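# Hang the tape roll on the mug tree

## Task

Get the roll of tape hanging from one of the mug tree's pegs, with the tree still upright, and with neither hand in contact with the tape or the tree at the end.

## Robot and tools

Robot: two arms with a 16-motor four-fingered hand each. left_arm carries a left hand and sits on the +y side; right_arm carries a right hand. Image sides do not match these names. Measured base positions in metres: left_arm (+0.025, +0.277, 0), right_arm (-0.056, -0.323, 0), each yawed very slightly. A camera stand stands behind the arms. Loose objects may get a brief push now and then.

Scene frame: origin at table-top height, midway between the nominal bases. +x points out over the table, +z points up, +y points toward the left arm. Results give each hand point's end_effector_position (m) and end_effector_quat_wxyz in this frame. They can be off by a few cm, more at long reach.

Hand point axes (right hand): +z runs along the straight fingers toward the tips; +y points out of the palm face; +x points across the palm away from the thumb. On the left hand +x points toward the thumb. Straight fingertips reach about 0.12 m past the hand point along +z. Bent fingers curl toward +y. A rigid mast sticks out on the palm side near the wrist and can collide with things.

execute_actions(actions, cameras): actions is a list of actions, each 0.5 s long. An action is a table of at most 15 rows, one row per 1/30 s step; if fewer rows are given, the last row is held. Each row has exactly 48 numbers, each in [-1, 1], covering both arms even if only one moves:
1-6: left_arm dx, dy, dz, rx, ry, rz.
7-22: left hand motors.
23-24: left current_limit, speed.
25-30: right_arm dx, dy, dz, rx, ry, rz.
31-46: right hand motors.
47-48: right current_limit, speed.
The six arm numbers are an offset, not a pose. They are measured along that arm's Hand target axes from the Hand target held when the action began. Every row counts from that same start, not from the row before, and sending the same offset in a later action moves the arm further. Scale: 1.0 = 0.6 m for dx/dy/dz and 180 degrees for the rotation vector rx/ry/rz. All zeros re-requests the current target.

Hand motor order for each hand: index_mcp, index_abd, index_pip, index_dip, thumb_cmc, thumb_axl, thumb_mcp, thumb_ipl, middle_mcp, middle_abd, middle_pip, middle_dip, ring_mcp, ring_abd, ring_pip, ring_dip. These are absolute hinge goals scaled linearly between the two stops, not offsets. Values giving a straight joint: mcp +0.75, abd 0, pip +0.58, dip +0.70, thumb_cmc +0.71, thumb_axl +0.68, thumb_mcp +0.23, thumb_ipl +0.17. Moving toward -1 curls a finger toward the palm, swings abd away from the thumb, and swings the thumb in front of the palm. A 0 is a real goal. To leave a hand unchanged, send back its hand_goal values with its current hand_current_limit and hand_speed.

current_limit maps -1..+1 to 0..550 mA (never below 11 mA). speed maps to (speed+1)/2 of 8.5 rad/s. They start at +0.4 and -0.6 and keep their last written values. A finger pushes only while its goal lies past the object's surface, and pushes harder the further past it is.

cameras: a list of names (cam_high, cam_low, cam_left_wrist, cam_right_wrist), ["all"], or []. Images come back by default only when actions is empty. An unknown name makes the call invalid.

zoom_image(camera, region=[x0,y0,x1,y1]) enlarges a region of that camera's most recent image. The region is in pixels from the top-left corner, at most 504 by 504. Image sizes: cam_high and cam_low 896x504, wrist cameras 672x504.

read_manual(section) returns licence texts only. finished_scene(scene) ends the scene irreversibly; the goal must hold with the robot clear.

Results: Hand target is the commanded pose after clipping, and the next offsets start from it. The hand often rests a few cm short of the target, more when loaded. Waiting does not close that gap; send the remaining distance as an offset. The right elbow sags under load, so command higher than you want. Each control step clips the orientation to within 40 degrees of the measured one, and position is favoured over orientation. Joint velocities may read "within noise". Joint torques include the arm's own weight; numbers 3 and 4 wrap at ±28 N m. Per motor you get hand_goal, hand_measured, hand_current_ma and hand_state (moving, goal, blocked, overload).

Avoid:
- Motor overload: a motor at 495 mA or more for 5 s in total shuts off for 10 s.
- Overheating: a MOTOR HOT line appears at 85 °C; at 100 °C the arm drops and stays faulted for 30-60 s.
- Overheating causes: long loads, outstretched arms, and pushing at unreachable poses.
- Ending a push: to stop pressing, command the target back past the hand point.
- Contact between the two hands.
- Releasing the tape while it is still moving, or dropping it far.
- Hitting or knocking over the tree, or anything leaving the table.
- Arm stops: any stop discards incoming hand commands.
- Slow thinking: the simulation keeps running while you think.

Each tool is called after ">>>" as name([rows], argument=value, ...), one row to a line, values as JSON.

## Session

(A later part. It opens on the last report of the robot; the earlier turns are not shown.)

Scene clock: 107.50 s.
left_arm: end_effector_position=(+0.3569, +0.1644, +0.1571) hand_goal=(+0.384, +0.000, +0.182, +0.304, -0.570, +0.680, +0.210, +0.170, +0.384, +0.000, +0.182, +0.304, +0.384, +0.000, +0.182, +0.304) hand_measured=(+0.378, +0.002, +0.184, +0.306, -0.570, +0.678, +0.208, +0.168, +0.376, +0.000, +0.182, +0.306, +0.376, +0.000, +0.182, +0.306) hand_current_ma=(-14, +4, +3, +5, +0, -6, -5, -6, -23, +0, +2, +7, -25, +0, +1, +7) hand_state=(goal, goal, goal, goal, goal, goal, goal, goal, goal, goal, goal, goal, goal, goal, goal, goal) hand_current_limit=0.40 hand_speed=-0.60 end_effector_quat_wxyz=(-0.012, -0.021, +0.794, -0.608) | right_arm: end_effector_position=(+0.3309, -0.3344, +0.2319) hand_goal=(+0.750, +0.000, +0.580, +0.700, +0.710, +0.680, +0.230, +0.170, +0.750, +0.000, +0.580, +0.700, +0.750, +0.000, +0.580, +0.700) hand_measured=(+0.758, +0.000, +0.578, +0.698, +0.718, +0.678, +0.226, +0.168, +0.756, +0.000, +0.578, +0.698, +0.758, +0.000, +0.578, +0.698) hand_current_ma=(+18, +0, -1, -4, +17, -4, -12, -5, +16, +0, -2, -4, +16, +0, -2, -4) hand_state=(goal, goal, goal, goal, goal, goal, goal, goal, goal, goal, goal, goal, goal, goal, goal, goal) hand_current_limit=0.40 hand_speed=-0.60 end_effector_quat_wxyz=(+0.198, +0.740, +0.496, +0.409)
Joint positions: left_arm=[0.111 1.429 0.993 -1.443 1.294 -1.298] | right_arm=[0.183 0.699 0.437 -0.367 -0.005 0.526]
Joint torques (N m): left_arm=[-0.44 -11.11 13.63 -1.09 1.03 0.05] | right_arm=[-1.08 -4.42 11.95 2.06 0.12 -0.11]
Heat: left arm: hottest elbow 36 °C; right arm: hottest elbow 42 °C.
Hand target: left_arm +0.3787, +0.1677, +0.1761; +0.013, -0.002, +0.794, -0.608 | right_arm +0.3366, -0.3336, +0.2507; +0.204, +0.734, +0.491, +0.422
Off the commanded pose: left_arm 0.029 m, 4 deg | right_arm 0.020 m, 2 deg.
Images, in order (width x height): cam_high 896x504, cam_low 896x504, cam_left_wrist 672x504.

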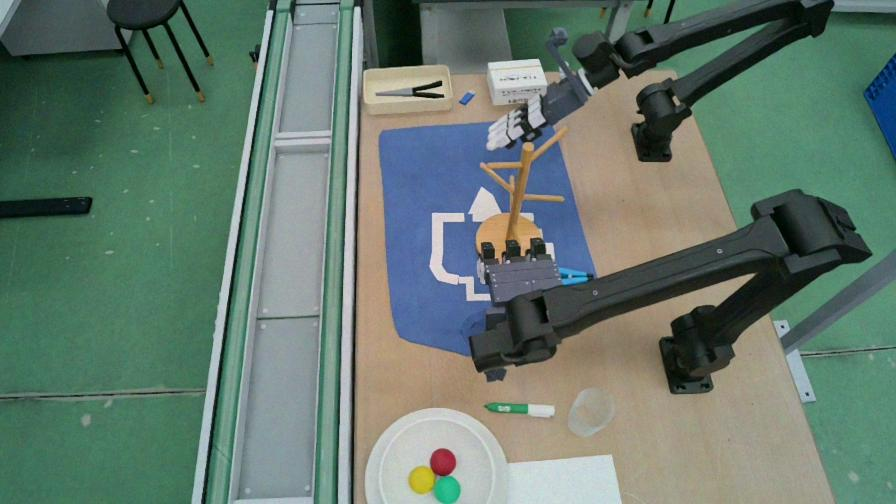

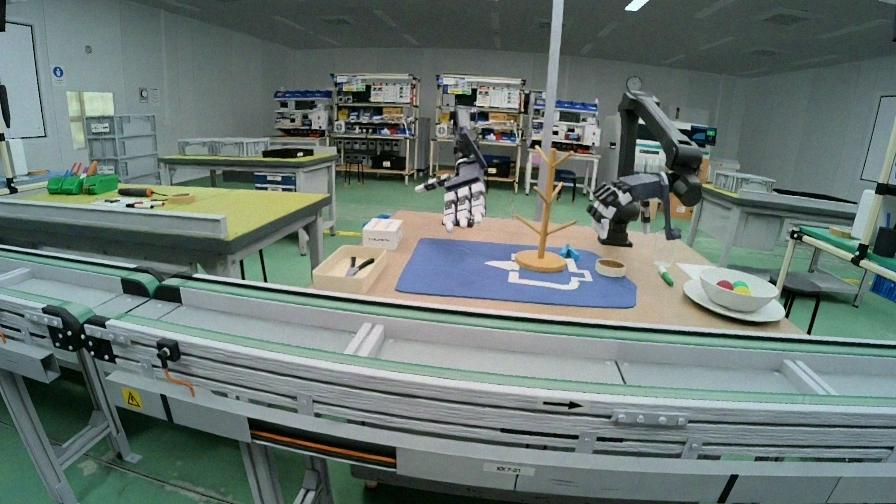

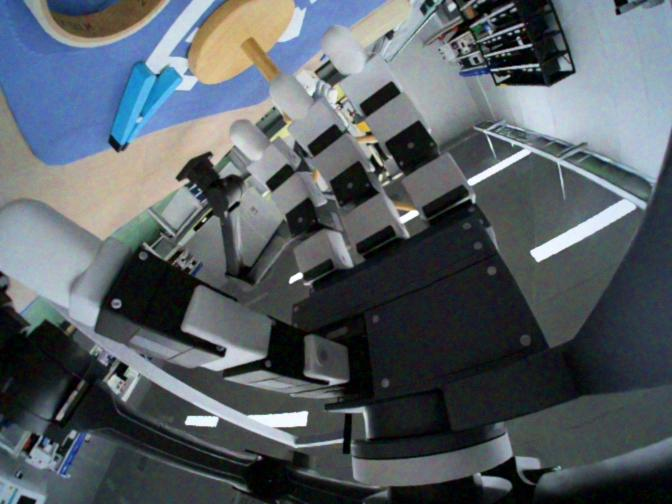

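>>> execute_actions([
  [[0.034,-0.0,0,0,0,0,0.384,0,0.182,0.304,-0.571,0.68,0.21,0.17,0.384,0,0.182,0.304,0.384,0,0.182,0.304,0.4,-0.6,0,0,0,0,0,0,0.75,0,0.58,0.7,0.71,0.68,0.23,0.17,0.75,0,0.58,0.7,0.75,0,0.58,0.7,0.4,-0.6]],
  [[0,0.045,0.023,0,0,0,0.384,0,0.182,0.304,-0.571,0.68,0.21,0.17,0.384,0,0.182,0.304,0.384,0,0.182,0.304,0.4,-0.6,0,0,0,0,0,0,0.75,0,0.58,0.7,0.71,0.68,0.23,0.17,0.75,0,0.58,0.7,0.75,0,0.58,0.7,0.4,-0.6]],
], cameras=["cam_low","cam_left_wrist"])

>>> zoom_image(camera="cam_low", region=[490, 130, 720, 300])

Scene clock: 116.37 s.
left_arm: end_effector_position=(+0.3610, +0.1644, +0.1491) hand_goal=(+0.384, +0.000, +0.182, +0.304, -0.570, +0.680, +0.210, +0.170, +0.384, +0.000, +0.182, +0.304, +0.384, +0.000, +0.182, +0.304) hand_measured=(+0.378, +0.002, +0.184, +0.306, -0.570, +0.678, +0.208, +0.168, +0.376, +0.000, +0.182, +0.306, +0.376, +0.000, +0.182, +0.306) hand_current_ma=(-14, +4, +3, +5, +0, -6, -5, -6, -23, +0, +2, +7, -25, +0, +1, +7) hand_state=(goal, goal, goal, goal, goal, goal, goal, goal, goal, goal, goal, goal, goal, goal, goal, goal) hand_current_limit=0.40 hand_speed=-0.60 end_effector_quat_wxyz=(+0.019, +0.000, +0.795, -0.606) | right_arm: end_effector_position=(+0.3309, -0.3344, +0.2319) hand_goal=(+0.750, +0.000, +0.580, +0.700, +0.710, +0.680, +0.230, +0.170, +0.750, +0.000, +0.580, +0.700, +0.750, +0.000, +0.580, +0.700) hand_measured=(+0.758, +0.000, +0.578, +0.698, +0.718, +0.678, +0.226, +0.168, +0.756, +0.000, +0.578, +0.698, +0.758, +0.000, +0.578, +0.698) hand_current_ma=(+18, +0, -1, -4, +17, -4, -12, -5, +16, +0, -2, -4, +16, +0, -2, -4) hand_state=(goal, goal, goal, goal, goal, goal, goal, goal, goal, goal, goal, goal, goal, goal, goal, goal) hand_current_limit=0.40 hand_speed=-0.60 end_effector_quat_wxyz=(+0.198, +0.740, +0.496, +0.409)
Joint positions: left_arm=[0.111 1.402 0.954 -1.342 1.296 -1.312] | right_arm=[0.183 0.699 0.437 -0.367 -0.005 0.526]
Joint torques (N m): left_arm=[-1.55 -10.05 8.06 -0.35 1.12 -0.06] | right_arm=[-1.2 -5.01 12.03 2.04 0.11 -0.09]
Heat: left arm: hottest elbow 36 °C; right arm: hottest elbow 43 °C.
Hand target: left_arm +0.3589, +0.1610, +0.1461; +0.013, -0.003, +0.794, -0.608 | right_arm +0.3366, -0.3336, +0.2507; +0.204, +0.734, +0.491, +0.422
Off the commanded pose: left_arm 0.005 m, 1 deg | right_arm 0.020 m, 2 deg.
Images, in order (width x height): cam_low 896x504, cam_left_wrist 672x504.

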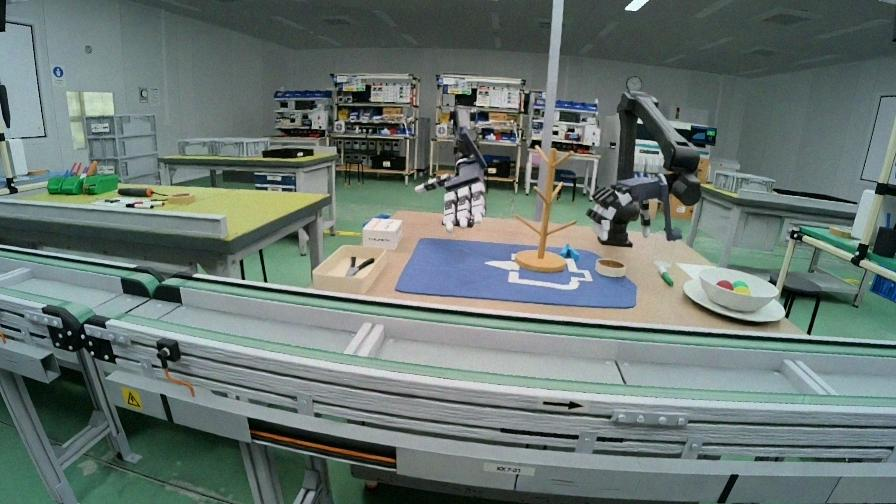

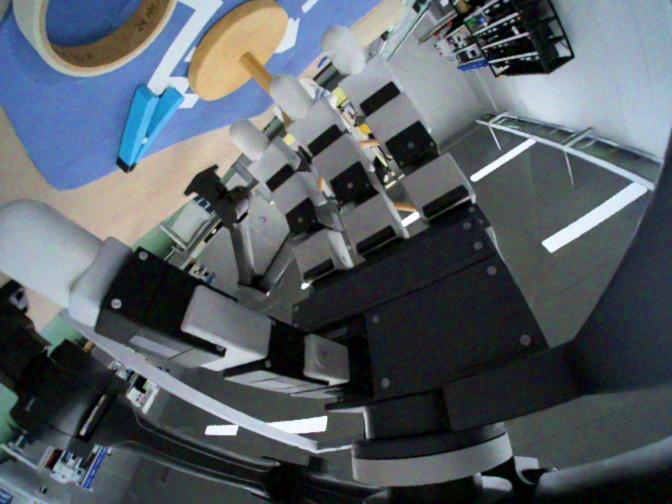

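Scaled by 2.191 from the camera's 896x504 image, which has a finer 1280x720 frame.

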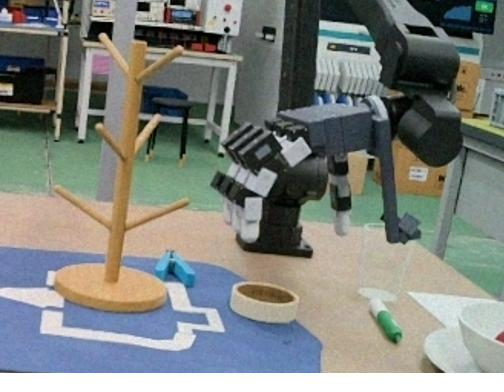

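>>> execute_actions([
  [[0,0.047,0.022,0,0,0,0.384,0,0.182,0.304,-0.571,0.68,0.21,0.17,0.384,0,0.182,0.304,0.384,0,0.182,0.304,0.4,-0.6,0,0,0,0,0,0,0.75,0,0.58,0.7,0.71,0.68,0.23,0.17,0.75,0,0.58,0.7,0.75,0,0.58,0.7,0.4,-0.6]],
  [[0,0.047,0.022,0,0,0,0.384,0,0.182,0.304,-0.571,0.68,0.21,0.17,0.384,0,0.182,0.304,0.384,0,0.182,0.304,0.4,-0.6,0,0,0,0,0,0,0.75,0,0.58,0.7,0.71,0.68,0.23,0.17,0.75,0,0.58,0.7,0.75,0,0.58,0.7,0.4,-0.6]],
], cameras=["cam_low","cam_left_wrist"])

>>> zoom_image(camera="cam_low", region=[490, 130, 720, 300])

Scene clock: 119.57 s.
left_arm: end_effector_position=(+0.3625, +0.1539, +0.0859) hand_goal=(+0.384, +0.000, +0.182, +0.304, -0.570, +0.680, +0.210, +0.170, +0.384, +0.000, +0.182, +0.304, +0.384, +0.000, +0.182, +0.304) hand_measured=(+0.378, +0.002, +0.184, +0.306, -0.570, +0.678, +0.208, +0.168, +0.376, +0.000, +0.182, +0.306, +0.376, +0.000, +0.182, +0.306) hand_current_ma=(-14, +4, +3, +5, +0, -6, -5, -6, -23, +0, +2, +7, -25, +0, +1, +7) hand_state=(goal, goal, goal, goal, goal, goal, goal, goal, goal, goal, goal, goal, goal, goal, goal, goal) hand_current_limit=0.40 hand_speed=-0.60 end_effector_quat_wxyz=(+0.017, -0.003, +0.795, -0.607) | right_arm: end_effector_position=(+0.3309, -0.3344, +0.2319) hand_goal=(+0.750, +0.000, +0.580, +0.700, +0.710, +0.680, +0.230, +0.170, +0.750, +0.000, +0.580, +0.700, +0.750, +0.000, +0.580, +0.700) hand_measured=(+0.758, +0.000, +0.578, +0.698, +0.718, +0.678, +0.226, +0.168, +0.756, +0.000, +0.578, +0.698, +0.758, +0.000, +0.578, +0.698) hand_current_ma=(+18, +0, -1, -4, +17, -4, -12, -5, +16, +0, -2, -4, +16, +0, -2, -4) hand_state=(goal, goal, goal, goal, goal, goal, goal, goal, goal, goal, goal, goal, goal, goal, goal, goal) hand_current_limit=0.40 hand_speed=-0.60 end_effector_quat_wxyz=(+0.198, +0.740, +0.496, +0.409)
Joint positions: left_arm=[0.081 1.481 0.847 -1.055 1.303 -1.424] | right_arm=[0.183 0.699 0.437 -0.367 -0.005 0.526]
Joint torques (N m): left_arm=[-1.44 -11.16 7.35 -0.23 1.08 -0.05] | right_arm=[-1.03 -4.89 11.93 2.07 0.09 -0.12]
Heat: left arm: hottest elbow 36 °C; right arm: hottest elbow 43 °C.
Hand target: left_arm +0.3603, +0.1502, +0.0849; +0.013, -0.002, +0.794, -0.608 | right_arm +0.3366, -0.3336, +0.2507; +0.204, +0.734, +0.491, +0.422
Off the commanded pose: left_arm 0.004 m, 0 deg | right_arm 0.020 m, 2 deg.
Images, in order (width x height): cam_low 896x504, cam_left_wrist 672x504.

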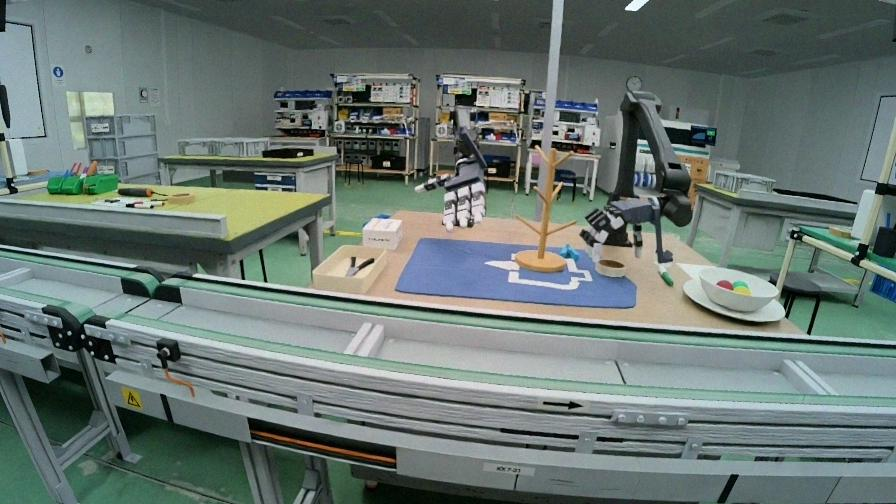

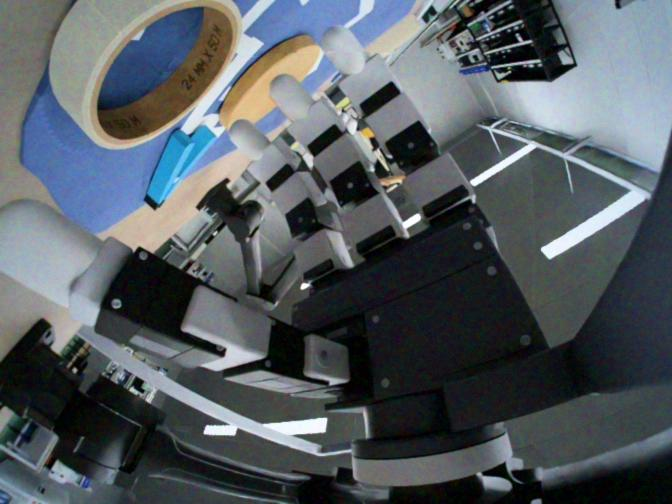

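Scaled by 2.191 from the camera's 896x504 image, which has a finer 1280x720 frame.

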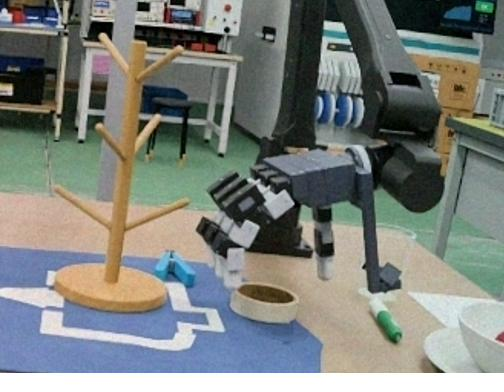

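>>> execute_actions([
  [[0.005,0.029,0.0105,0,0,0,0.384,0,0.182,0.304,-0.571,0.68,0.21,0.17,0.384,0,0.182,0.304,0.384,0,0.182,0.304,0.4,-0.6,0,0,0,0,0,0,0.75,0,0.58,0.7,0.71,0.68,0.23,0.17,0.75,0,0.58,0.7,0.75,0,0.58,0.7,0.4,-0.6]],
  [[0.005,0.029,0.0105,0,0,0,0.384,0,0.182,0.304,-0.571,0.68,0.21,0.17,0.384,0,0.182,0.304,0.384,0,0.182,0.304,0.4,-0.6,0,0,0,0,0,0,0.75,0,0.58,0.7,0.71,0.68,0.23,0.17,0.75,0,0.58,0.7,0.75,0,0.58,0.7,0.4,-0.6]],
], cameras=["cam_low","cam_left_wrist"])

>>> zoom_image(camera="cam_low", region=[560, 190, 700, 295])

>>> zoom_image(camera="cam_left_wrist", region=[0, 0, 350, 262])

Scene clock: 124.30 s.
left_arm: end_effector_position=(+0.3576, +0.1509, +0.0500) hand_goal=(+0.384, +0.000, +0.182, +0.304, -0.570, +0.680, +0.210, +0.170, +0.384, +0.000, +0.182, +0.304, +0.384, +0.000, +0.182, +0.304) hand_measured=(+0.378, +0.002, +0.184, +0.306, -0.570, +0.678, +0.208, +0.168, +0.376, +0.000, +0.182, +0.306, +0.376, +0.000, +0.182, +0.306) hand_current_ma=(-14, +4, +3, +5, +0, -6, -5, -6, -23, +0, +2, +7, -25, +0, +1, +7) hand_state=(goal, goal, goal, goal, goal, goal, goal, goal, goal, goal, goal, goal, goal, goal, goal, goal) hand_current_limit=0.40 hand_speed=-0.60 end_effector_quat_wxyz=(+0.019, -0.002, +0.795, -0.606) | right_arm: end_effector_position=(+0.3309, -0.3344, +0.2319) hand_goal=(+0.750, +0.000, +0.580, +0.700, +0.710, +0.680, +0.230, +0.170, +0.750, +0.000, +0.580, +0.700, +0.750, +0.000, +0.580, +0.700) hand_measured=(+0.758, +0.000, +0.578, +0.698, +0.718, +0.678, +0.226, +0.168, +0.756, +0.000, +0.578, +0.698, +0.758, +0.000, +0.578, +0.698) hand_current_ma=(+18, +0, -1, -4, +17, -4, -12, -5, +16, +0, -2, -4, +16, +0, -2, -4) hand_state=(goal, goal, goal, goal, goal, goal, goal, goal, goal, goal, goal, goal, goal, goal, goal, goal) hand_current_limit=0.40 hand_speed=-0.60 end_effector_quat_wxyz=(+0.198, +0.740, +0.496, +0.409)
Joint positions: left_arm=[0.073 1.531 0.784 -0.904 1.303 -1.459] | right_arm=[0.183 0.699 0.437 -0.367 -0.005 0.526]
Joint torques (N m): left_arm=[-1.85 -10.87 6.76 -0.01 1.12 -0.04] | right_arm=[-1.67 -4.42 12.01 1.88 0.05 -0.11]
Heat: left arm: hottest elbow 36 °C; right arm: hottest elbow 43 °C.
Hand target: left_arm +0.3551, +0.1470, +0.0480; +0.013, -0.002, +0.794, -0.608 | right_arm +0.3366, -0.3336, +0.2507; +0.204, +0.734, +0.491, +0.422
Off the commanded pose: left_arm 0.005 m, 1 deg | right_arm 0.020 m, 2 deg.
Images, in order (width x height): cam_low 896x504, cam_left_wrist 672x504.

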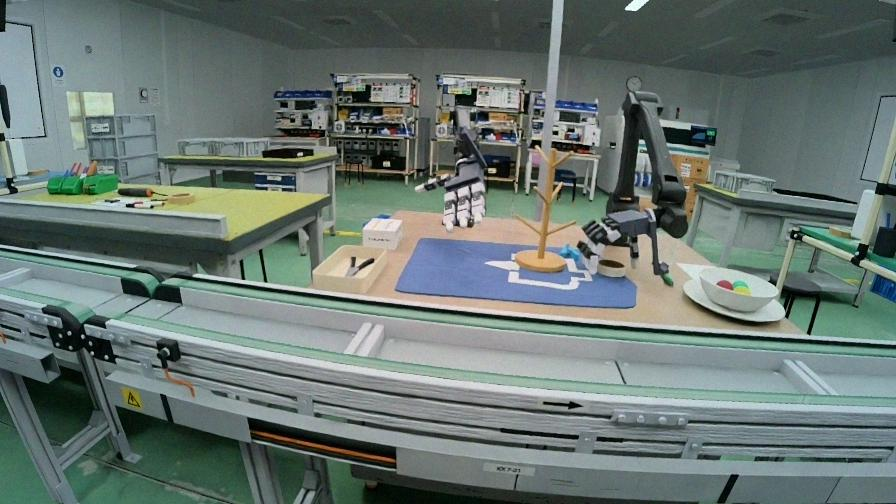

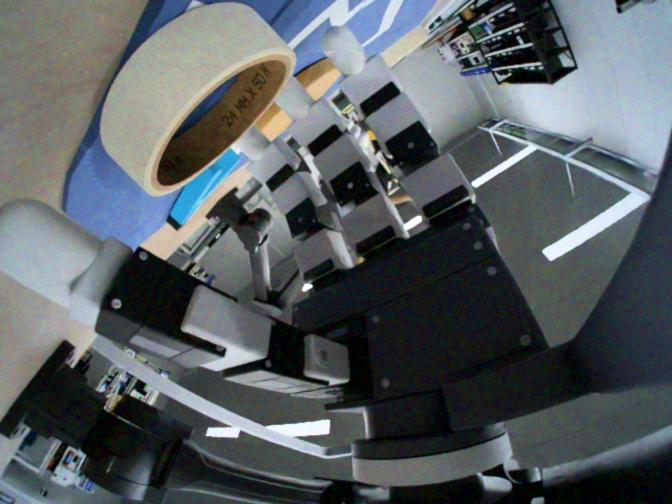

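Scaled by 3.600 from the camera's 896x504 image, which has a finer 1280x720 frame.

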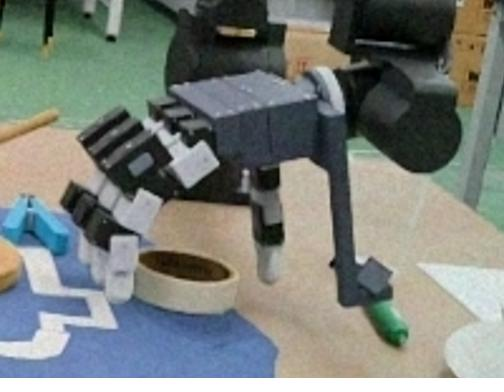

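Scaled by 1.440 from the camera's 672x504 image, which has a finer 960x720 frame.

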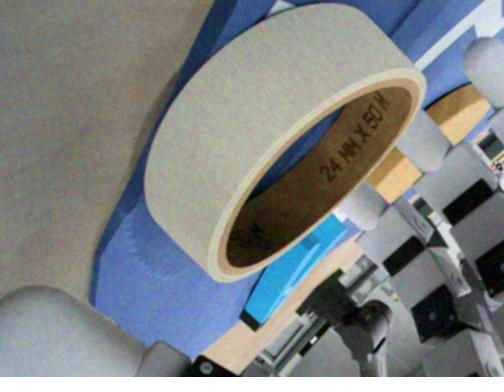

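>>> execute_actions([
  [[-0.01,0,0,0,0,0,0.384,0,0.182,0.304,-0.65,0.68,0.21,0.17,0.384,0,0.182,0.304,0.384,0,0.182,0.304,0.4,-0.85,0,0,0,0,0,0,0.75,0,0.58,0.7,0.71,0.68,0.23,0.17,0.75,0,0.58,0.7,0.75,0,0.58,0.7,0.4,-0.6]],
  [[0,0,0,0,0,0,0.35,0,0.15,0.27,-0.65,0.68,0.13,0.17,0.35,0,0.15,0.27,0.35,0,0.15,0.27,0.4,-0.85,0,0,0,0,0,0,0.75,0,0.58,0.7,0.71,0.68,0.23,0.17,0.75,0,0.58,0.7,0.75,0,0.58,0.7,0.4,-0.6]],
  [[0,0,0,0,0,0,0.3,0,0.1,0.22,-0.65,0.68,0.06,0.17,0.3,0,0.1,0.22,0.35,0,0.15,0.27,0.4,-0.85,0,0,0,0,0,0,0.75,0,0.58,0.7,0.71,0.68,0.23,0.17,0.75,0,0.58,0.7,0.75,0,0.58,0.7,0.4,-0.6]],
], cameras=["cam_low","cam_left_wrist"])

>>> zoom_image(camera="cam_low", region=[560, 190, 700, 295])

>>> zoom_image(camera="cam_left_wrist", region=[0, 0, 350, 262])

Scene clock: 130.30 s.
left_arm: end_effector_position=(+0.3565, +0.1506, +0.0474) hand_goal=(+0.300, +0.000, +0.100, +0.220, -0.650, +0.680, +0.060, +0.170, +0.300, +0.000, +0.100, +0.220, +0.350, +0.000, +0.150, +0.270) hand_measured=(+0.296, +0.002, +0.102, +0.222, -0.646, +0.678, +0.062, +0.168, +0.298, +0.000, +0.104, +0.224, +0.346, +0.000, +0.152, +0.274) hand_current_ma=(-9, +4, +5, +6, +9, -6, +9, -5, -6, +0, +12, +12, -13, +0, +4, +8) hand_state=(goal, goal, goal, goal, goal, goal, goal, goal, goal, goal, goal, goal, goal, goal, goal, goal) hand_current_limit=0.40 hand_speed=-0.85 end_effector_quat_wxyz=(+0.014, -0.006, +0.795, -0.607) | right_arm: end_effector_position=(+0.3309, -0.3344, +0.2319) hand_goal=(+0.750, +0.000, +0.580, +0.700, +0.710, +0.680, +0.230, +0.170, +0.750, +0.000, +0.580, +0.700, +0.750, +0.000, +0.580, +0.700) hand_measured=(+0.758, +0.000, +0.578, +0.698, +0.718, +0.678, +0.226, +0.168, +0.756, +0.000, +0.578, +0.698, +0.758, +0.000, +0.578, +0.698) hand_current_ma=(+18, +0, -1, -4, +17, -4, -12, -5, +16, +0, -2, -4, +16, +0, -2, -4) hand_state=(goal, goal, goal, goal, goal, goal, goal, goal, goal, goal, goal, goal, goal, goal, goal, goal) hand_current_limit=0.40 hand_speed=-0.60 end_effector_quat_wxyz=(+0.198, +0.740, +0.496, +0.409)
Joint positions: left_arm=[0.073 1.54 0.784 -0.904 1.303 -1.463] | right_arm=[0.183 0.699 0.437 -0.367 -0.005 0.526]
Joint torques (N m): left_arm=[-1.55 -10.64 8.09 -0.1 1.08 -0.04] | right_arm=[-1.49 -4.72 11.95 2.02 0.06 -0.07]
Heat: left arm: hottest elbow 36 °C; right arm: hottest elbow 43 °C.
Hand target: left_arm +0.3610, +0.1471, +0.0481; +0.013, -0.002, +0.794, -0.608 | right_arm +0.3366, -0.3336, +0.2507; +0.204, +0.734, +0.491, +0.422
Off the commanded pose: left_arm 0.006 m, 0 deg | right_arm 0.020 m, 2 deg.
Images, in order (width x height): cam_low 896x504, cam_left_wrist 672x504.

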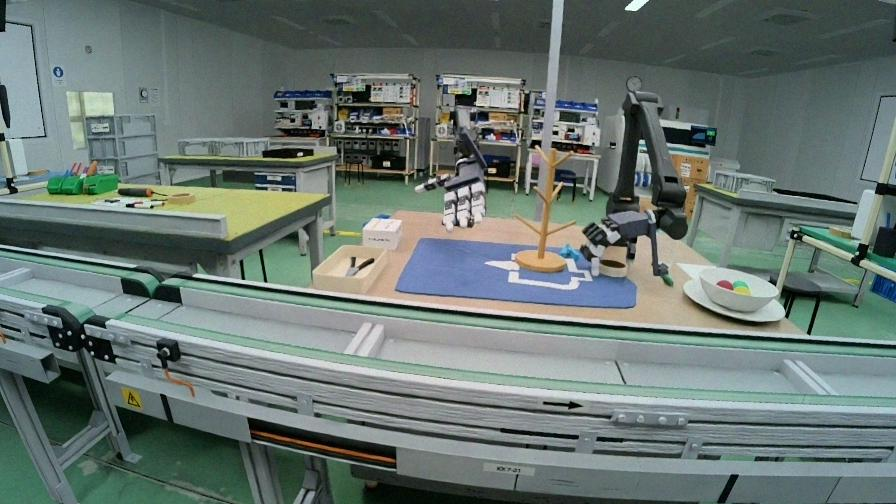

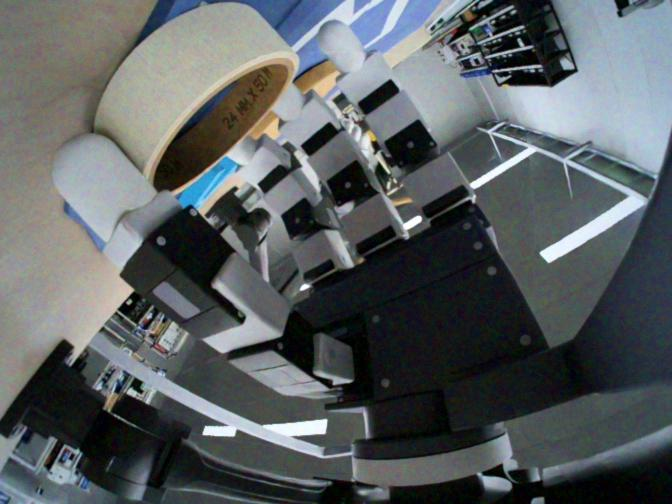

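Scaled by 3.600 from the camera's 896x504 image, which has a finer 1280x720 frame.

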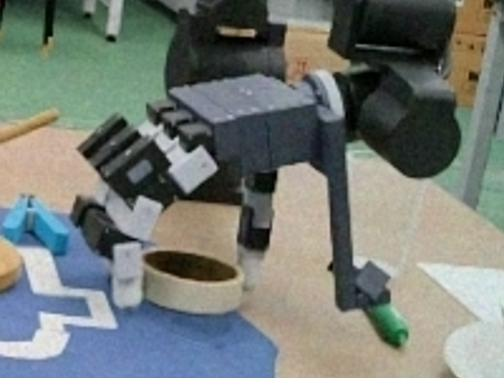

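Scaled by 1.440 from the camera's 672x504 image, which has a finer 960x720 frame.

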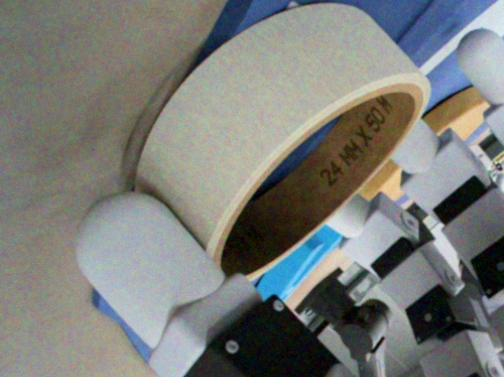

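>>> execute_actions([
  [[0,0,0,0,0,0,0.35,0,0.15,0.27,-0.65,0.68,0.15,0.17,0.35,0,0.15,0.27,0.37,0,0.17,0.29,0.4,-0.85,0,0,0,0,0,0,0.75,0,0.58,0.7,0.71,0.68,0.23,0.17,0.75,0,0.58,0.7,0.75,0,0.58,0.7,0.4,-0.6]],
  [[-0.02,0,0,0,0,0,0.35,0,0.15,0.27,-0.65,0.68,0.15,0.17,0.35,0,0.15,0.27,0.37,0,0.17,0.29,0.4,-0.85,0,0,0,0,0,0,0.75,0,0.58,0.7,0.71,0.68,0.23,0.17,0.75,0,0.58,0.7,0.75,0,0.58,0.7,0.4,-0.6]],
  [[0,0,0,0,0,0,0.3,0,0.1,0.22,-0.63,0.68,0.06,0.17,0.3,0,0.1,0.22,0.35,0,0.15,0.27,0.4,-0.85,0,0,0,0,0,0,0.75,0,0.58,0.7,0.71,0.68,0.23,0.17,0.75,0,0.58,0.7,0.75,0,0.58,0.7,0.4,-0.6]],
  [[0,0,0,0,0,0,0.26,0,0.05,0.17,-0.63,0.68,0,0.17,0.26,0,0.05,0.17,0.35,0,0.15,0.27,0.4,-0.85,0,0,0,0,0,0,0.75,0,0.58,0.7,0.71,0.68,0.23,0.17,0.75,0,0.58,0.7,0.75,0,0.58,0.7,0.4,-0.6]],
], cameras=["cam_low","cam_left_wrist"])

>>> zoom_image(camera="cam_low", region=[560, 190, 700, 295])

>>> zoom_image(camera="cam_left_wrist", region=[0, 0, 350, 262])

Scene clock: 137.13 s.
left_arm: end_effector_position=(+0.3550, +0.1476, +0.0440) hand_goal=(+0.260, +0.000, +0.050, +0.170, -0.630, +0.680, +0.000, +0.170, +0.260, +0.000, +0.050, +0.170, +0.350, +0.000, +0.150, +0.270) hand_measured=(+0.270, -0.002, +0.064, +0.178, -0.628, +0.678, +0.046, +0.178, +0.304, -0.002, +0.102, +0.200, +0.344, +0.000, +0.152, +0.274) hand_current_ma=(+33, -5, +41, +23, +2, -5, +228, +35, +167, -4, +191, +104, -14, +0, +4, +7) hand_state=(goal, goal, goal, goal, goal, goal, blocked, goal, blocked, goal, blocked, blocked, goal, goal, goal, goal) hand_current_limit=0.40 hand_speed=-0.85 end_effector_quat_wxyz=(+0.005, -0.012, +0.791, -0.611) | right_arm: end_effector_position=(+0.3309, -0.3344, +0.2319) hand_goal=(+0.750, +0.000, +0.580, +0.700, +0.710, +0.680, +0.230, +0.170, +0.750, +0.000, +0.580, +0.700, +0.750, +0.000, +0.580, +0.700) hand_measured=(+0.758, +0.000, +0.578, +0.698, +0.718, +0.678, +0.226, +0.168, +0.756, +0.000, +0.578, +0.698, +0.758, +0.000, +0.578, +0.698) hand_current_ma=(+18, +0, -1, -4, +17, -4, -12, -5, +16, +0, -2, -4, +16, +0, -2, -4) hand_state=(goal, goal, goal, goal, goal, goal, goal, goal, goal, goal, goal, goal, goal, goal, goal, goal) hand_current_limit=0.40 hand_speed=-0.60 end_effector_quat_wxyz=(+0.198, +0.740, +0.496, +0.409)
Joint positions: left_arm=[0.068 1.558 0.786 -0.904 1.314 -1.469] | right_arm=[0.183 0.699 0.437 -0.367 -0.005 0.526]
Joint torques (N m): left_arm=[-1.32 -10.29 10.54 -0.21 0.68 -0.06] | right_arm=[-0.91 -4.89 12.16 2 0.07 -0.1]
Heat: left arm: hottest elbow 36 °C; right arm: hottest elbow 44 °C.
Hand target: left_arm +0.3731, +0.1475, +0.0482; +0.013, -0.002, +0.794, -0.608 | right_arm +0.3366, -0.3336, +0.2507; +0.204, +0.734, +0.491, +0.422
Off the commanded pose: left_arm 0.019 m, 2 deg | right_arm 0.020 m, 2 deg.
Images, in order (width x height): cam_low 896x504, cam_left_wrist 672x504.

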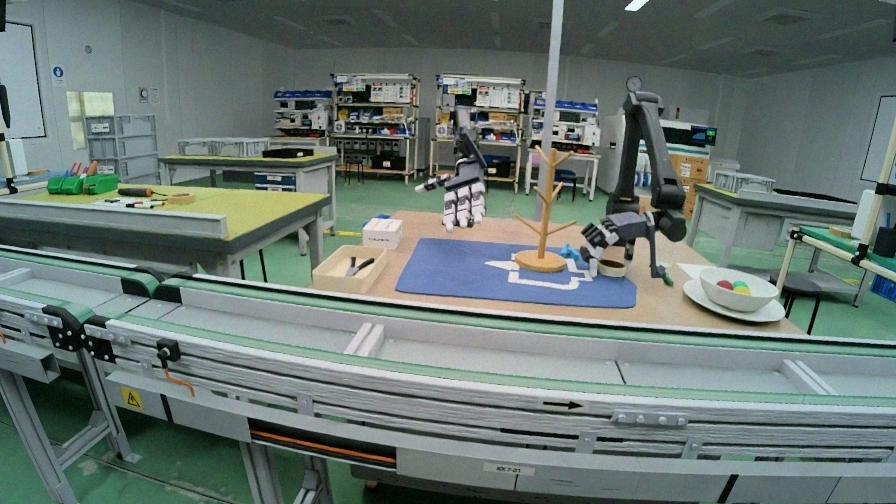

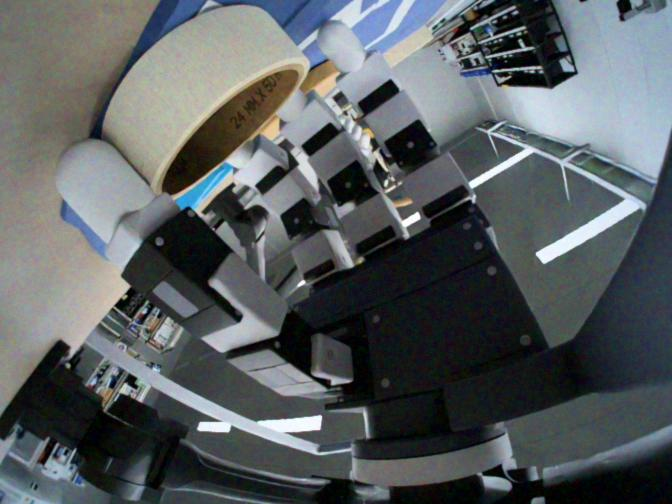

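Scaled by 3.600 from the camera's 896x504 image, which has a finer 1280x720 frame.

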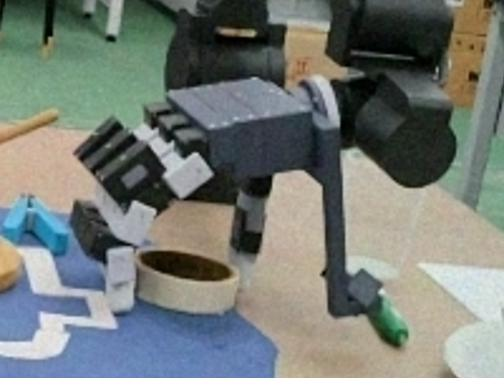

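Scaled by 1.440 from the camera's 672x504 image, which has a finer 960x720 frame.

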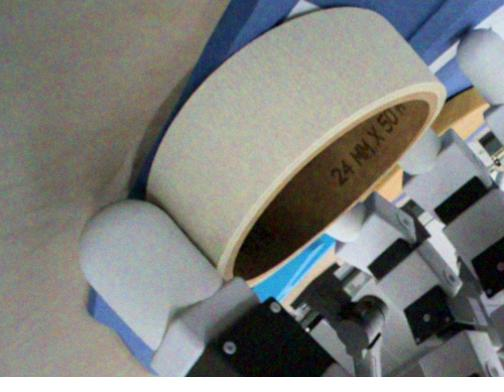

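>>> execute_actions([
  [[0,0,0,0,0,0,0.38,0,0.18,0.3,-0.63,0.68,0.18,0.17,0.38,0,0.18,0.3,0.37,0,0.17,0.29,0.4,-0.85,0,0,0,0,0,0,0.75,0,0.58,0.7,0.71,0.68,0.23,0.17,0.75,0,0.58,0.7,0.75,0,0.58,0.7,0.4,-0.6]],
  [[0,-0.01,0,0,0,0,0.38,0,0.18,0.3,-0.63,0.68,0.18,0.17,0.38,0,0.18,0.3,0.37,0,0.17,0.29,0.4,-0.85,0,0,0,0,0,0,0.75,0,0.58,0.7,0.71,0.68,0.23,0.17,0.75,0,0.58,0.7,0.75,0,0.58,0.7,0.4,-0.6]],
], cameras=["cam_low","cam_left_wrist"])

>>> zoom_image(camera="cam_left_wrist", region=[0, 0, 350, 262])

Scene clock: 139.50 s.
left_arm: end_effector_position=(+0.3555, +0.1489, +0.0450) hand_goal=(+0.380, +0.000, +0.180, +0.300, -0.630, +0.680, +0.180, +0.170, +0.380, +0.000, +0.180, +0.300, +0.370, +0.000, +0.170, +0.290) hand_measured=(+0.274, +0.002, +0.096, +0.250, -0.628, +0.678, +0.176, +0.172, +0.312, +0.004, +0.110, +0.258, +0.354, +0.000, +0.166, +0.288) hand_current_ma=(-385, +4, -336, -184, +2, -5, -11, +6, -284, +7, -268, -156, -51, +0, -7, -6) hand_state=(blocked, goal, blocked, blocked, goal, goal, goal, goal, blocked, goal, blocked, blocked, goal, goal, goal, goal) hand_current_limit=0.40 hand_speed=-0.85 end_effector_quat_wxyz=(+0.000, -0.021, +0.793, -0.609) | right_arm: end_effector_position=(+0.3309, -0.3344, +0.2319) hand_goal=(+0.750, +0.000, +0.580, +0.700, +0.710, +0.680, +0.230, +0.170, +0.750, +0.000, +0.580, +0.700, +0.750, +0.000, +0.580, +0.700) hand_measured=(+0.758, +0.000, +0.578, +0.698, +0.718, +0.678, +0.226, +0.168, +0.756, +0.000, +0.578, +0.698, +0.758, +0.000, +0.578, +0.698) hand_current_ma=(+18, +0, -1, -4, +17, -4, -12, -5, +16, +0, -2, -4, +16, +0, -2, -4) hand_state=(goal, goal, goal, goal, goal, goal, goal, goal, goal, goal, goal, goal, goal, goal, goal, goal) hand_current_limit=0.40 hand_speed=-0.60 end_effector_quat_wxyz=(+0.198, +0.740, +0.496, +0.409)
Joint positions: left_arm=[0.07 1.558 0.791 -0.904 1.308 -1.494] | right_arm=[0.183 0.699 0.437 -0.367 -0.005 0.526]
Joint torques (N m): left_arm=[-1.9 -11.58 10.35 -0.31 0.93 0.02] | right_arm=[-1.03 -3.96 11.86 1.92 0.09 -0.11]
Heat: left arm: hottest elbow 36 °C; right arm: hottest elbow 44 °C.
Hand target: left_arm +0.3730, +0.1458, +0.0540; +0.013, -0.002, +0.794, -0.608 | right_arm +0.3366, -0.3336, +0.2507; +0.204, +0.734, +0.491, +0.422
Off the commanded pose: left_arm 0.020 m, 3 deg | right_arm 0.020 m, 2 deg.
Images, in order (width x height): cam_low 896x504, cam_left_wrist 672x504.

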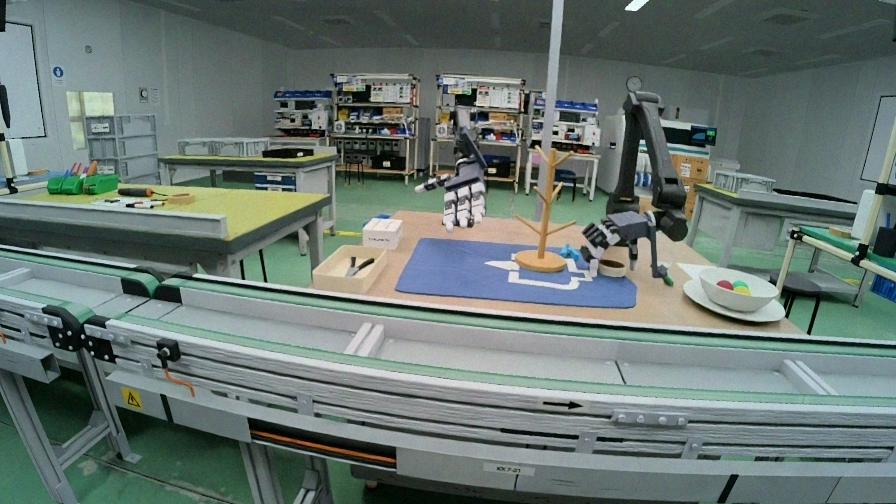

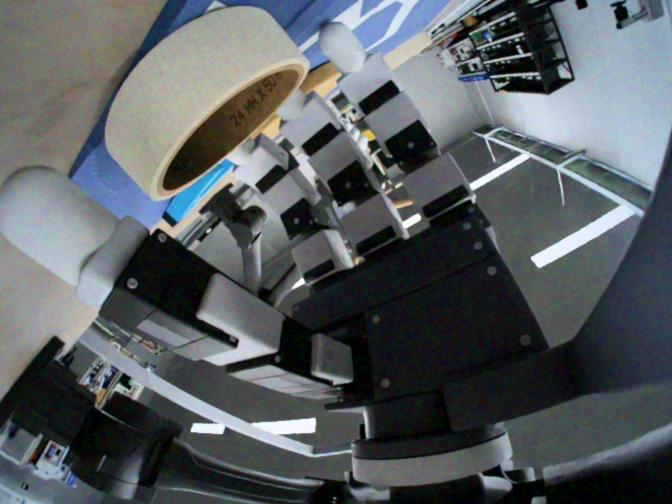

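Scaled by 1.440 from the camera's 672x504 image, which has a finer 960x720 frame.

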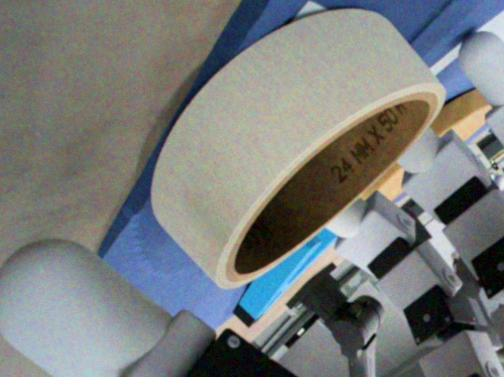

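>>> execute_actions([
  [[0,-0.02,0,0,0,0,0.38,0,0.18,0.3,-0.63,0.68,0.18,0.17,0.38,0,0.18,0.3,0.37,0,0.17,0.29,0.4,-0.85,0,0,0,0,0,0,0.75,0,0.58,0.7,0.71,0.68,0.23,0.17,0.75,0,0.58,0.7,0.75,0,0.58,0.7,0.4,-0.6]],
], cameras=["all"])

>>> zoom_image(camera="cam_right_wrist", region=[0, 0, 200, 200])

>>> zoom_image(camera="cam_high", region=[440, 120, 620, 380])

>>> zoom_image(camera="cam_low", region=[500, 140, 660, 290])

Scene clock: 142.47 s.
left_arm: end_effector_position=(+0.3529, +0.1447, +0.0482) hand_goal=(+0.380, +0.000, +0.180, +0.300, -0.630, +0.680, +0.180, +0.170, +0.380, +0.000, +0.180, +0.300, +0.370, +0.000, +0.170, +0.290) hand_measured=(+0.364, +0.002, +0.176, +0.298, -0.628, +0.678, +0.176, +0.172, +0.364, +0.002, +0.174, +0.298, +0.354, +0.000, +0.166, +0.288) hand_current_ma=(-51, +4, -12, -6, +2, -5, -10, +6, -54, +5, -13, -7, -51, +0, -7, -6) hand_state=(goal, goal, goal, goal, goal, goal, goal, goal, goal, goal, goal, goal, goal, goal, goal, goal) hand_current_limit=0.40 hand_speed=-0.85 end_effector_quat_wxyz=(-0.007, -0.021, +0.793, -0.609) | right_arm: end_effector_position=(+0.3309, -0.3344, +0.2319) hand_goal=(+0.750, +0.000, +0.580, +0.700, +0.710, +0.680, +0.230, +0.170, +0.750, +0.000, +0.580, +0.700, +0.750, +0.000, +0.580, +0.700) hand_measured=(+0.758, +0.000, +0.578, +0.698, +0.718, +0.678, +0.226, +0.168, +0.756, +0.000, +0.578, +0.698, +0.758, +0.000, +0.578, +0.698) hand_current_ma=(+18, +0, -1, -4, +17, -4, -12, -5, +16, +0, -2, -4, +16, +0, -2, -4) hand_state=(goal, goal, goal, goal, goal, goal, goal, goal, goal, goal, goal, goal, goal, goal, goal, goal) hand_current_limit=0.40 hand_speed=-0.60 end_effector_quat_wxyz=(+0.198, +0.740, +0.496, +0.409)
Joint positions: left_arm=[0.058 1.549 0.791 -0.904 1.308 -1.514] | right_arm=[0.183 0.699 0.437 -0.367 -0.005 0.526]
Joint torques (N m): left_arm=[-1.55 -13.39 10.74 -0.47 0.97 -0.08] | right_arm=[-0.21 -3.9 11.99 2.15 0.09 -0.11]
Heat: left arm: hottest elbow 36 °C; right arm: hottest elbow 44 °C.
Hand target: left_arm +0.3729, +0.1428, +0.0656; +0.013, -0.002, +0.794, -0.608 | right_arm +0.3366, -0.3336, +0.2507; +0.204, +0.734, +0.491, +0.422
Off the commanded pose: left_arm 0.027 m, 3 deg | right_arm 0.020 m, 2 deg.

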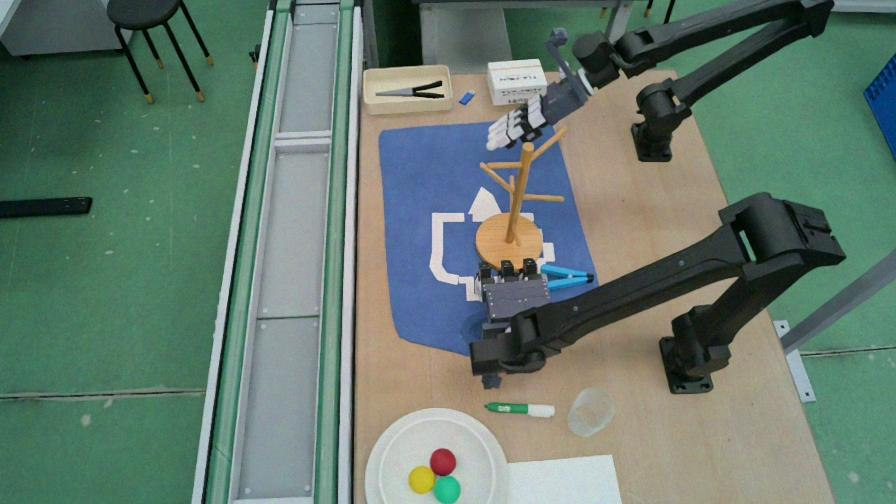

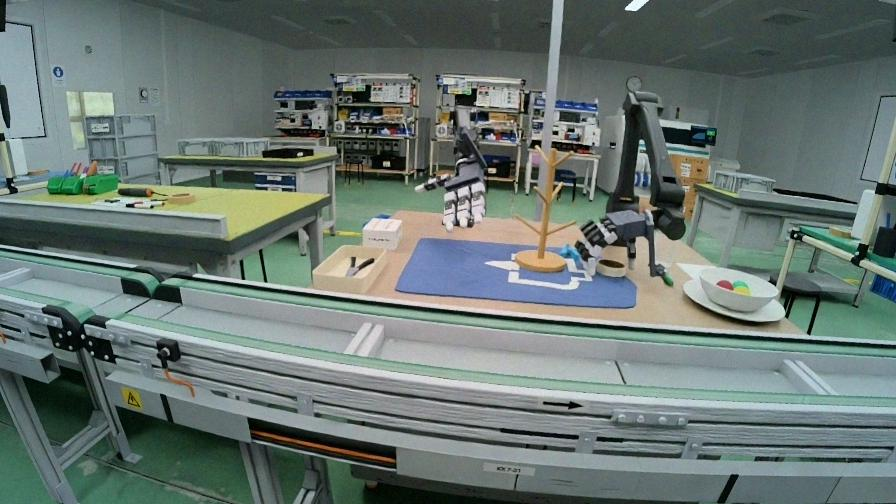

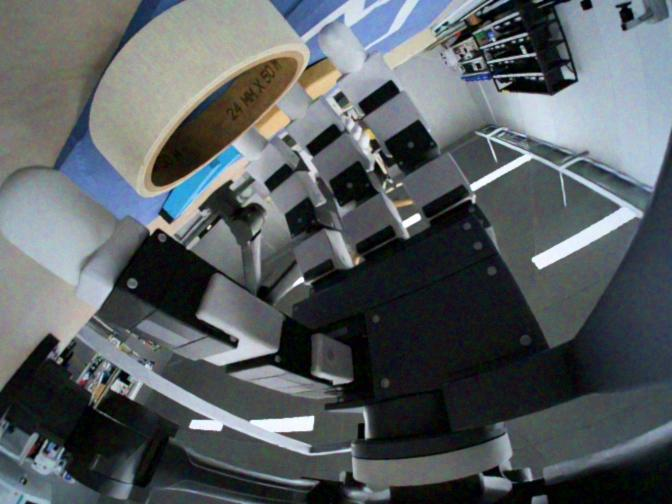

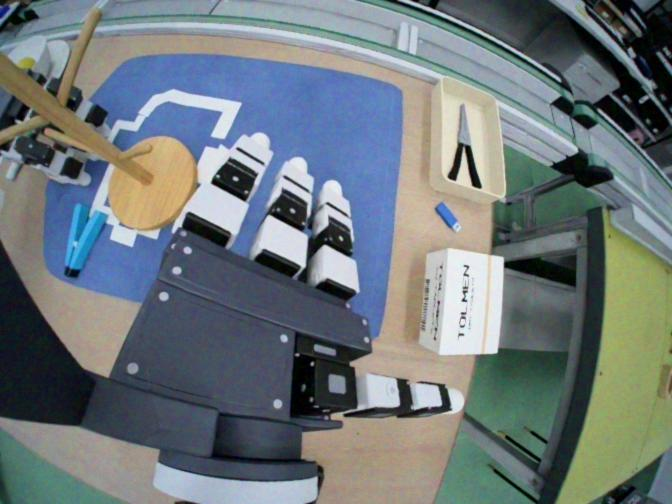

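Scaled by 2.520 from the camera's 672x504 image, which has a finer 960x720 frame.

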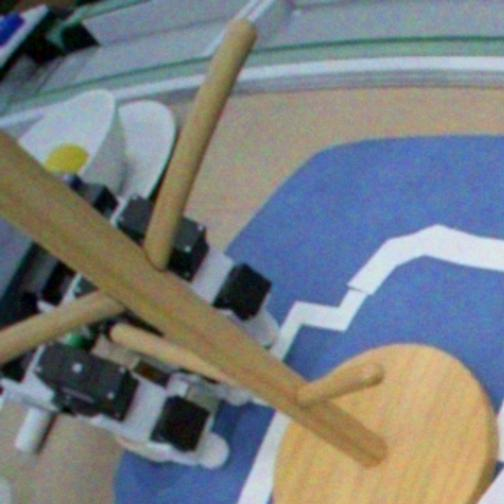

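Scaled by 1.938 from the camera's 896x504 image, which has a finer 1280x720 frame.

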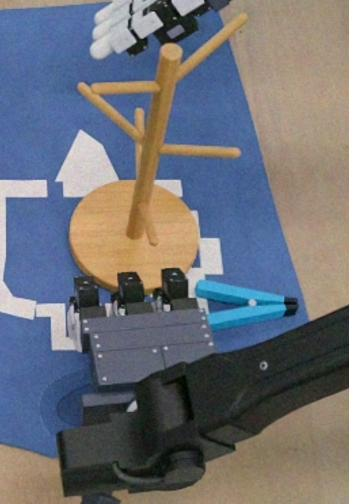

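Scaled by 3.150 from the camera's 896x504 image, which has a finer 1280x720 frame.

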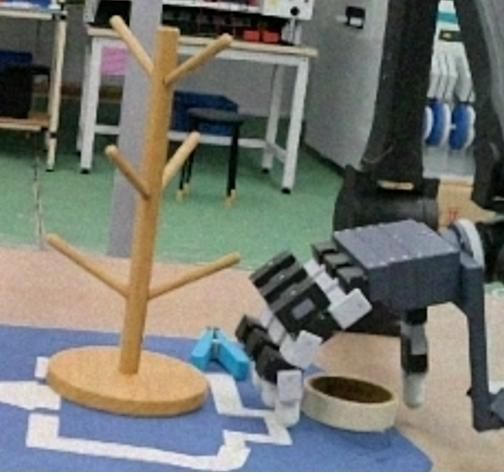

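>>> execute_actions([
  [[0,-0.053,-0.028,0,0,0,0.384,0,0.182,0.304,-0.63,0.68,0.21,0.17,0.384,0,0.182,0.304,0.384,0,0.182,0.304,0.4,-0.85,0,0,0,0,0,0,0.75,0,0.58,0.7,0.71,0.68,0.23,0.17,0.75,0,0.58,0.7,0.75,0,0.58,0.7,0.4,-0.6]],
], cameras=["cam_left_wrist"])

>>> zoom_image(camera="cam_left_wrist", region=[0, 0, 350, 262])

Scene clock: 145.20 s.
left_arm: end_effector_position=(+0.3467, +0.1462, +0.0845) hand_goal=(+0.384, +0.000, +0.182, +0.304, -0.630, +0.680, +0.210, +0.170, +0.384, +0.000, +0.182, +0.304, +0.384, +0.000, +0.182, +0.304) hand_measured=(+0.370, +0.002, +0.178, +0.302, -0.628, +0.678, +0.206, +0.172, +0.368, +0.002, +0.176, +0.302, +0.368, +0.000, +0.178, +0.302) hand_current_ma=(-49, +4, -11, -6, +3, -5, -12, +5, -51, +4, -13, -7, -54, +0, -10, -7) hand_state=(goal, goal, goal, goal, goal, goal, goal, goal, goal, goal, goal, goal, goal, goal, goal, goal) hand_current_limit=0.40 hand_speed=-0.85 end_effector_quat_wxyz=(-0.012, -0.019, +0.794, -0.608) | right_arm: end_effector_position=(+0.3309, -0.3344, +0.2319) hand_goal=(+0.750, +0.000, +0.580, +0.700, +0.710, +0.680, +0.230, +0.170, +0.750, +0.000, +0.580, +0.700, +0.750, +0.000, +0.580, +0.700) hand_measured=(+0.758, +0.000, +0.578, +0.698, +0.718, +0.678, +0.226, +0.168, +0.756, +0.000, +0.578, +0.698, +0.758, +0.000, +0.578, +0.698) hand_current_ma=(+18, +0, -1, -4, +17, -4, -12, -5, +16, +0, -2, -4, +16, +0, -2, -4) hand_state=(goal, goal, goal, goal, goal, goal, goal, goal, goal, goal, goal, goal, goal, goal, goal, goal) hand_current_limit=0.40 hand_speed=-0.60 end_effector_quat_wxyz=(+0.198, +0.740, +0.496, +0.409)
Joint positions: left_arm=[0.061 1.478 0.832 -1.072 1.304 -1.462] | right_arm=[0.183 0.699 0.437 -0.367 -0.005 0.526]
Joint torques (N m): left_arm=[-0.03 -11.22 12.48 -0.84 0.99 0.1] | right_arm=[-0.91 -4.78 12.03 1.96 0.1 -0.11]
Heat: left arm: hottest elbow 36 °C; right arm: hottest elbow 44 °C.
Hand target: left_arm +0.3719, +0.1506, +0.1006; +0.013, -0.002, +0.794, -0.608 | right_arm +0.3366, -0.3336, +0.2507; +0.204, +0.734, +0.491, +0.422
Off the commanded pose: left_arm 0.030 m, 3 deg | right_arm 0.020 m, 2 deg.
Images, in order (width x height): cam_left_wrist 672x504.

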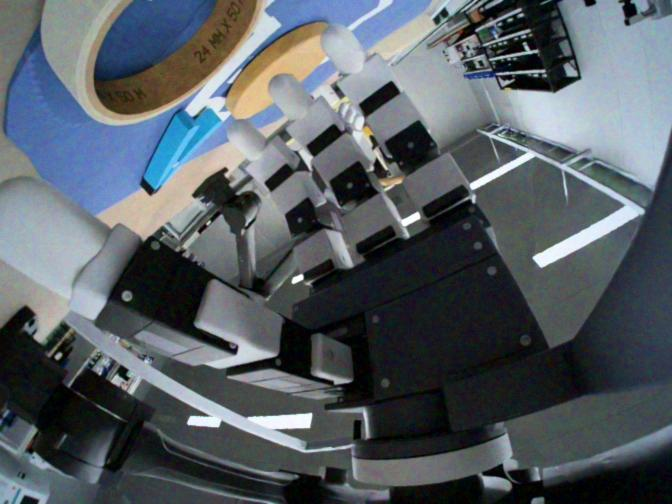

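Scaled by 1.440 from the camera's 672x504 image, which has a finer 960x720 frame.

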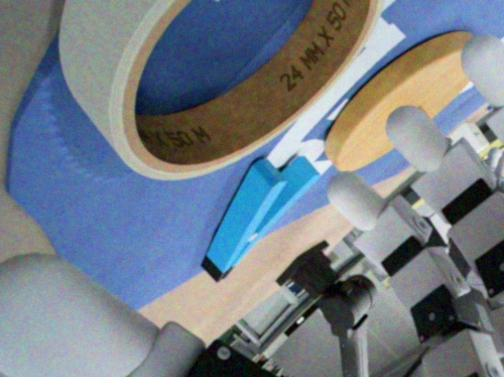

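>>> execute_actions([
  [[-0.02,0,0,0,0,0,0.384,0,0.182,0.304,-0.63,0.68,0.21,0.17,0.384,0,0.182,0.304,0.384,0,0.182,0.304,0.4,-0.85,0,0,0,0,0,0,0.75,0,0.58,0.7,0.71,0.68,0.23,0.17,0.75,0,0.58,0.7,0.75,0,0.58,0.7,0.4,-0.6]],
], cameras=[])

Scene clock: 146.90 s.
left_arm: end_effector_position=(+0.3592, +0.1468, +0.0883) hand_goal=(+0.384, +0.000, +0.182, +0.304, -0.630, +0.680, +0.210, +0.170, +0.384, +0.000, +0.182, +0.304, +0.384, +0.000, +0.182, +0.304) hand_measured=(+0.370, +0.002, +0.178, +0.302, -0.628, +0.678, +0.206, +0.172, +0.368, +0.002, +0.176, +0.302, +0.368, +0.000, +0.178, +0.302) hand_current_ma=(-49, +4, -11, -6, +3, -5, -12, +5, -51, +4, -13, -7, -54, +0, -10, -7) hand_state=(goal, goal, goal, goal, goal, goal, goal, goal, goal, goal, goal, goal, goal, goal, goal, goal) hand_current_limit=0.40 hand_speed=-0.85 end_effector_quat_wxyz=(-0.008, -0.015, +0.794, -0.608) | right_arm: end_effector_position=(+0.3309, -0.3344, +0.2319) hand_goal=(+0.750, +0.000, +0.580, +0.700, +0.710, +0.680, +0.230, +0.170, +0.750, +0.000, +0.580, +0.700, +0.750, +0.000, +0.580, +0.700) hand_measured=(+0.758, +0.000, +0.578, +0.698, +0.718, +0.678, +0.226, +0.168, +0.756, +0.000, +0.578, +0.698, +0.758, +0.000, +0.578, +0.698) hand_current_ma=(+18, +0, -1, -4, +17, -4, -12, -5, +16, +0, -2, -4, +16, +0, -2, -4) hand_state=(goal, goal, goal, goal, goal, goal, goal, goal, goal, goal, goal, goal, goal, goal, goal, goal) hand_current_limit=0.40 hand_speed=-0.60 end_effector_quat_wxyz=(+0.198, +0.740, +0.496, +0.409)
Joint positions: left_arm=[0.061 1.495 0.865 -1.078 1.304 -1.46] | right_arm=[0.183 0.699 0.437 -0.367 -0.005 0.526]
Joint torques (N m): left_arm=[0.21 -10.4 12.6 -0.9 1.02 0.09] | right_arm=[-1.67 -4.25 11.96 1.95 0.12 -0.11]
Heat: left arm: hottest elbow 36 °C; right arm: hottest elbow 44 °C.
Hand target: left_arm +0.3840, +0.1509, +0.1008; +0.013, -0.003, +0.794, -0.608 | right_arm +0.3366, -0.3336, +0.2507; +0.204, +0.734, +0.491, +0.422
Off the commanded pose: left_arm 0.028 m, 3 deg | right_arm 0.020 m, 2 deg.
No camera images: "cameras" was empty.


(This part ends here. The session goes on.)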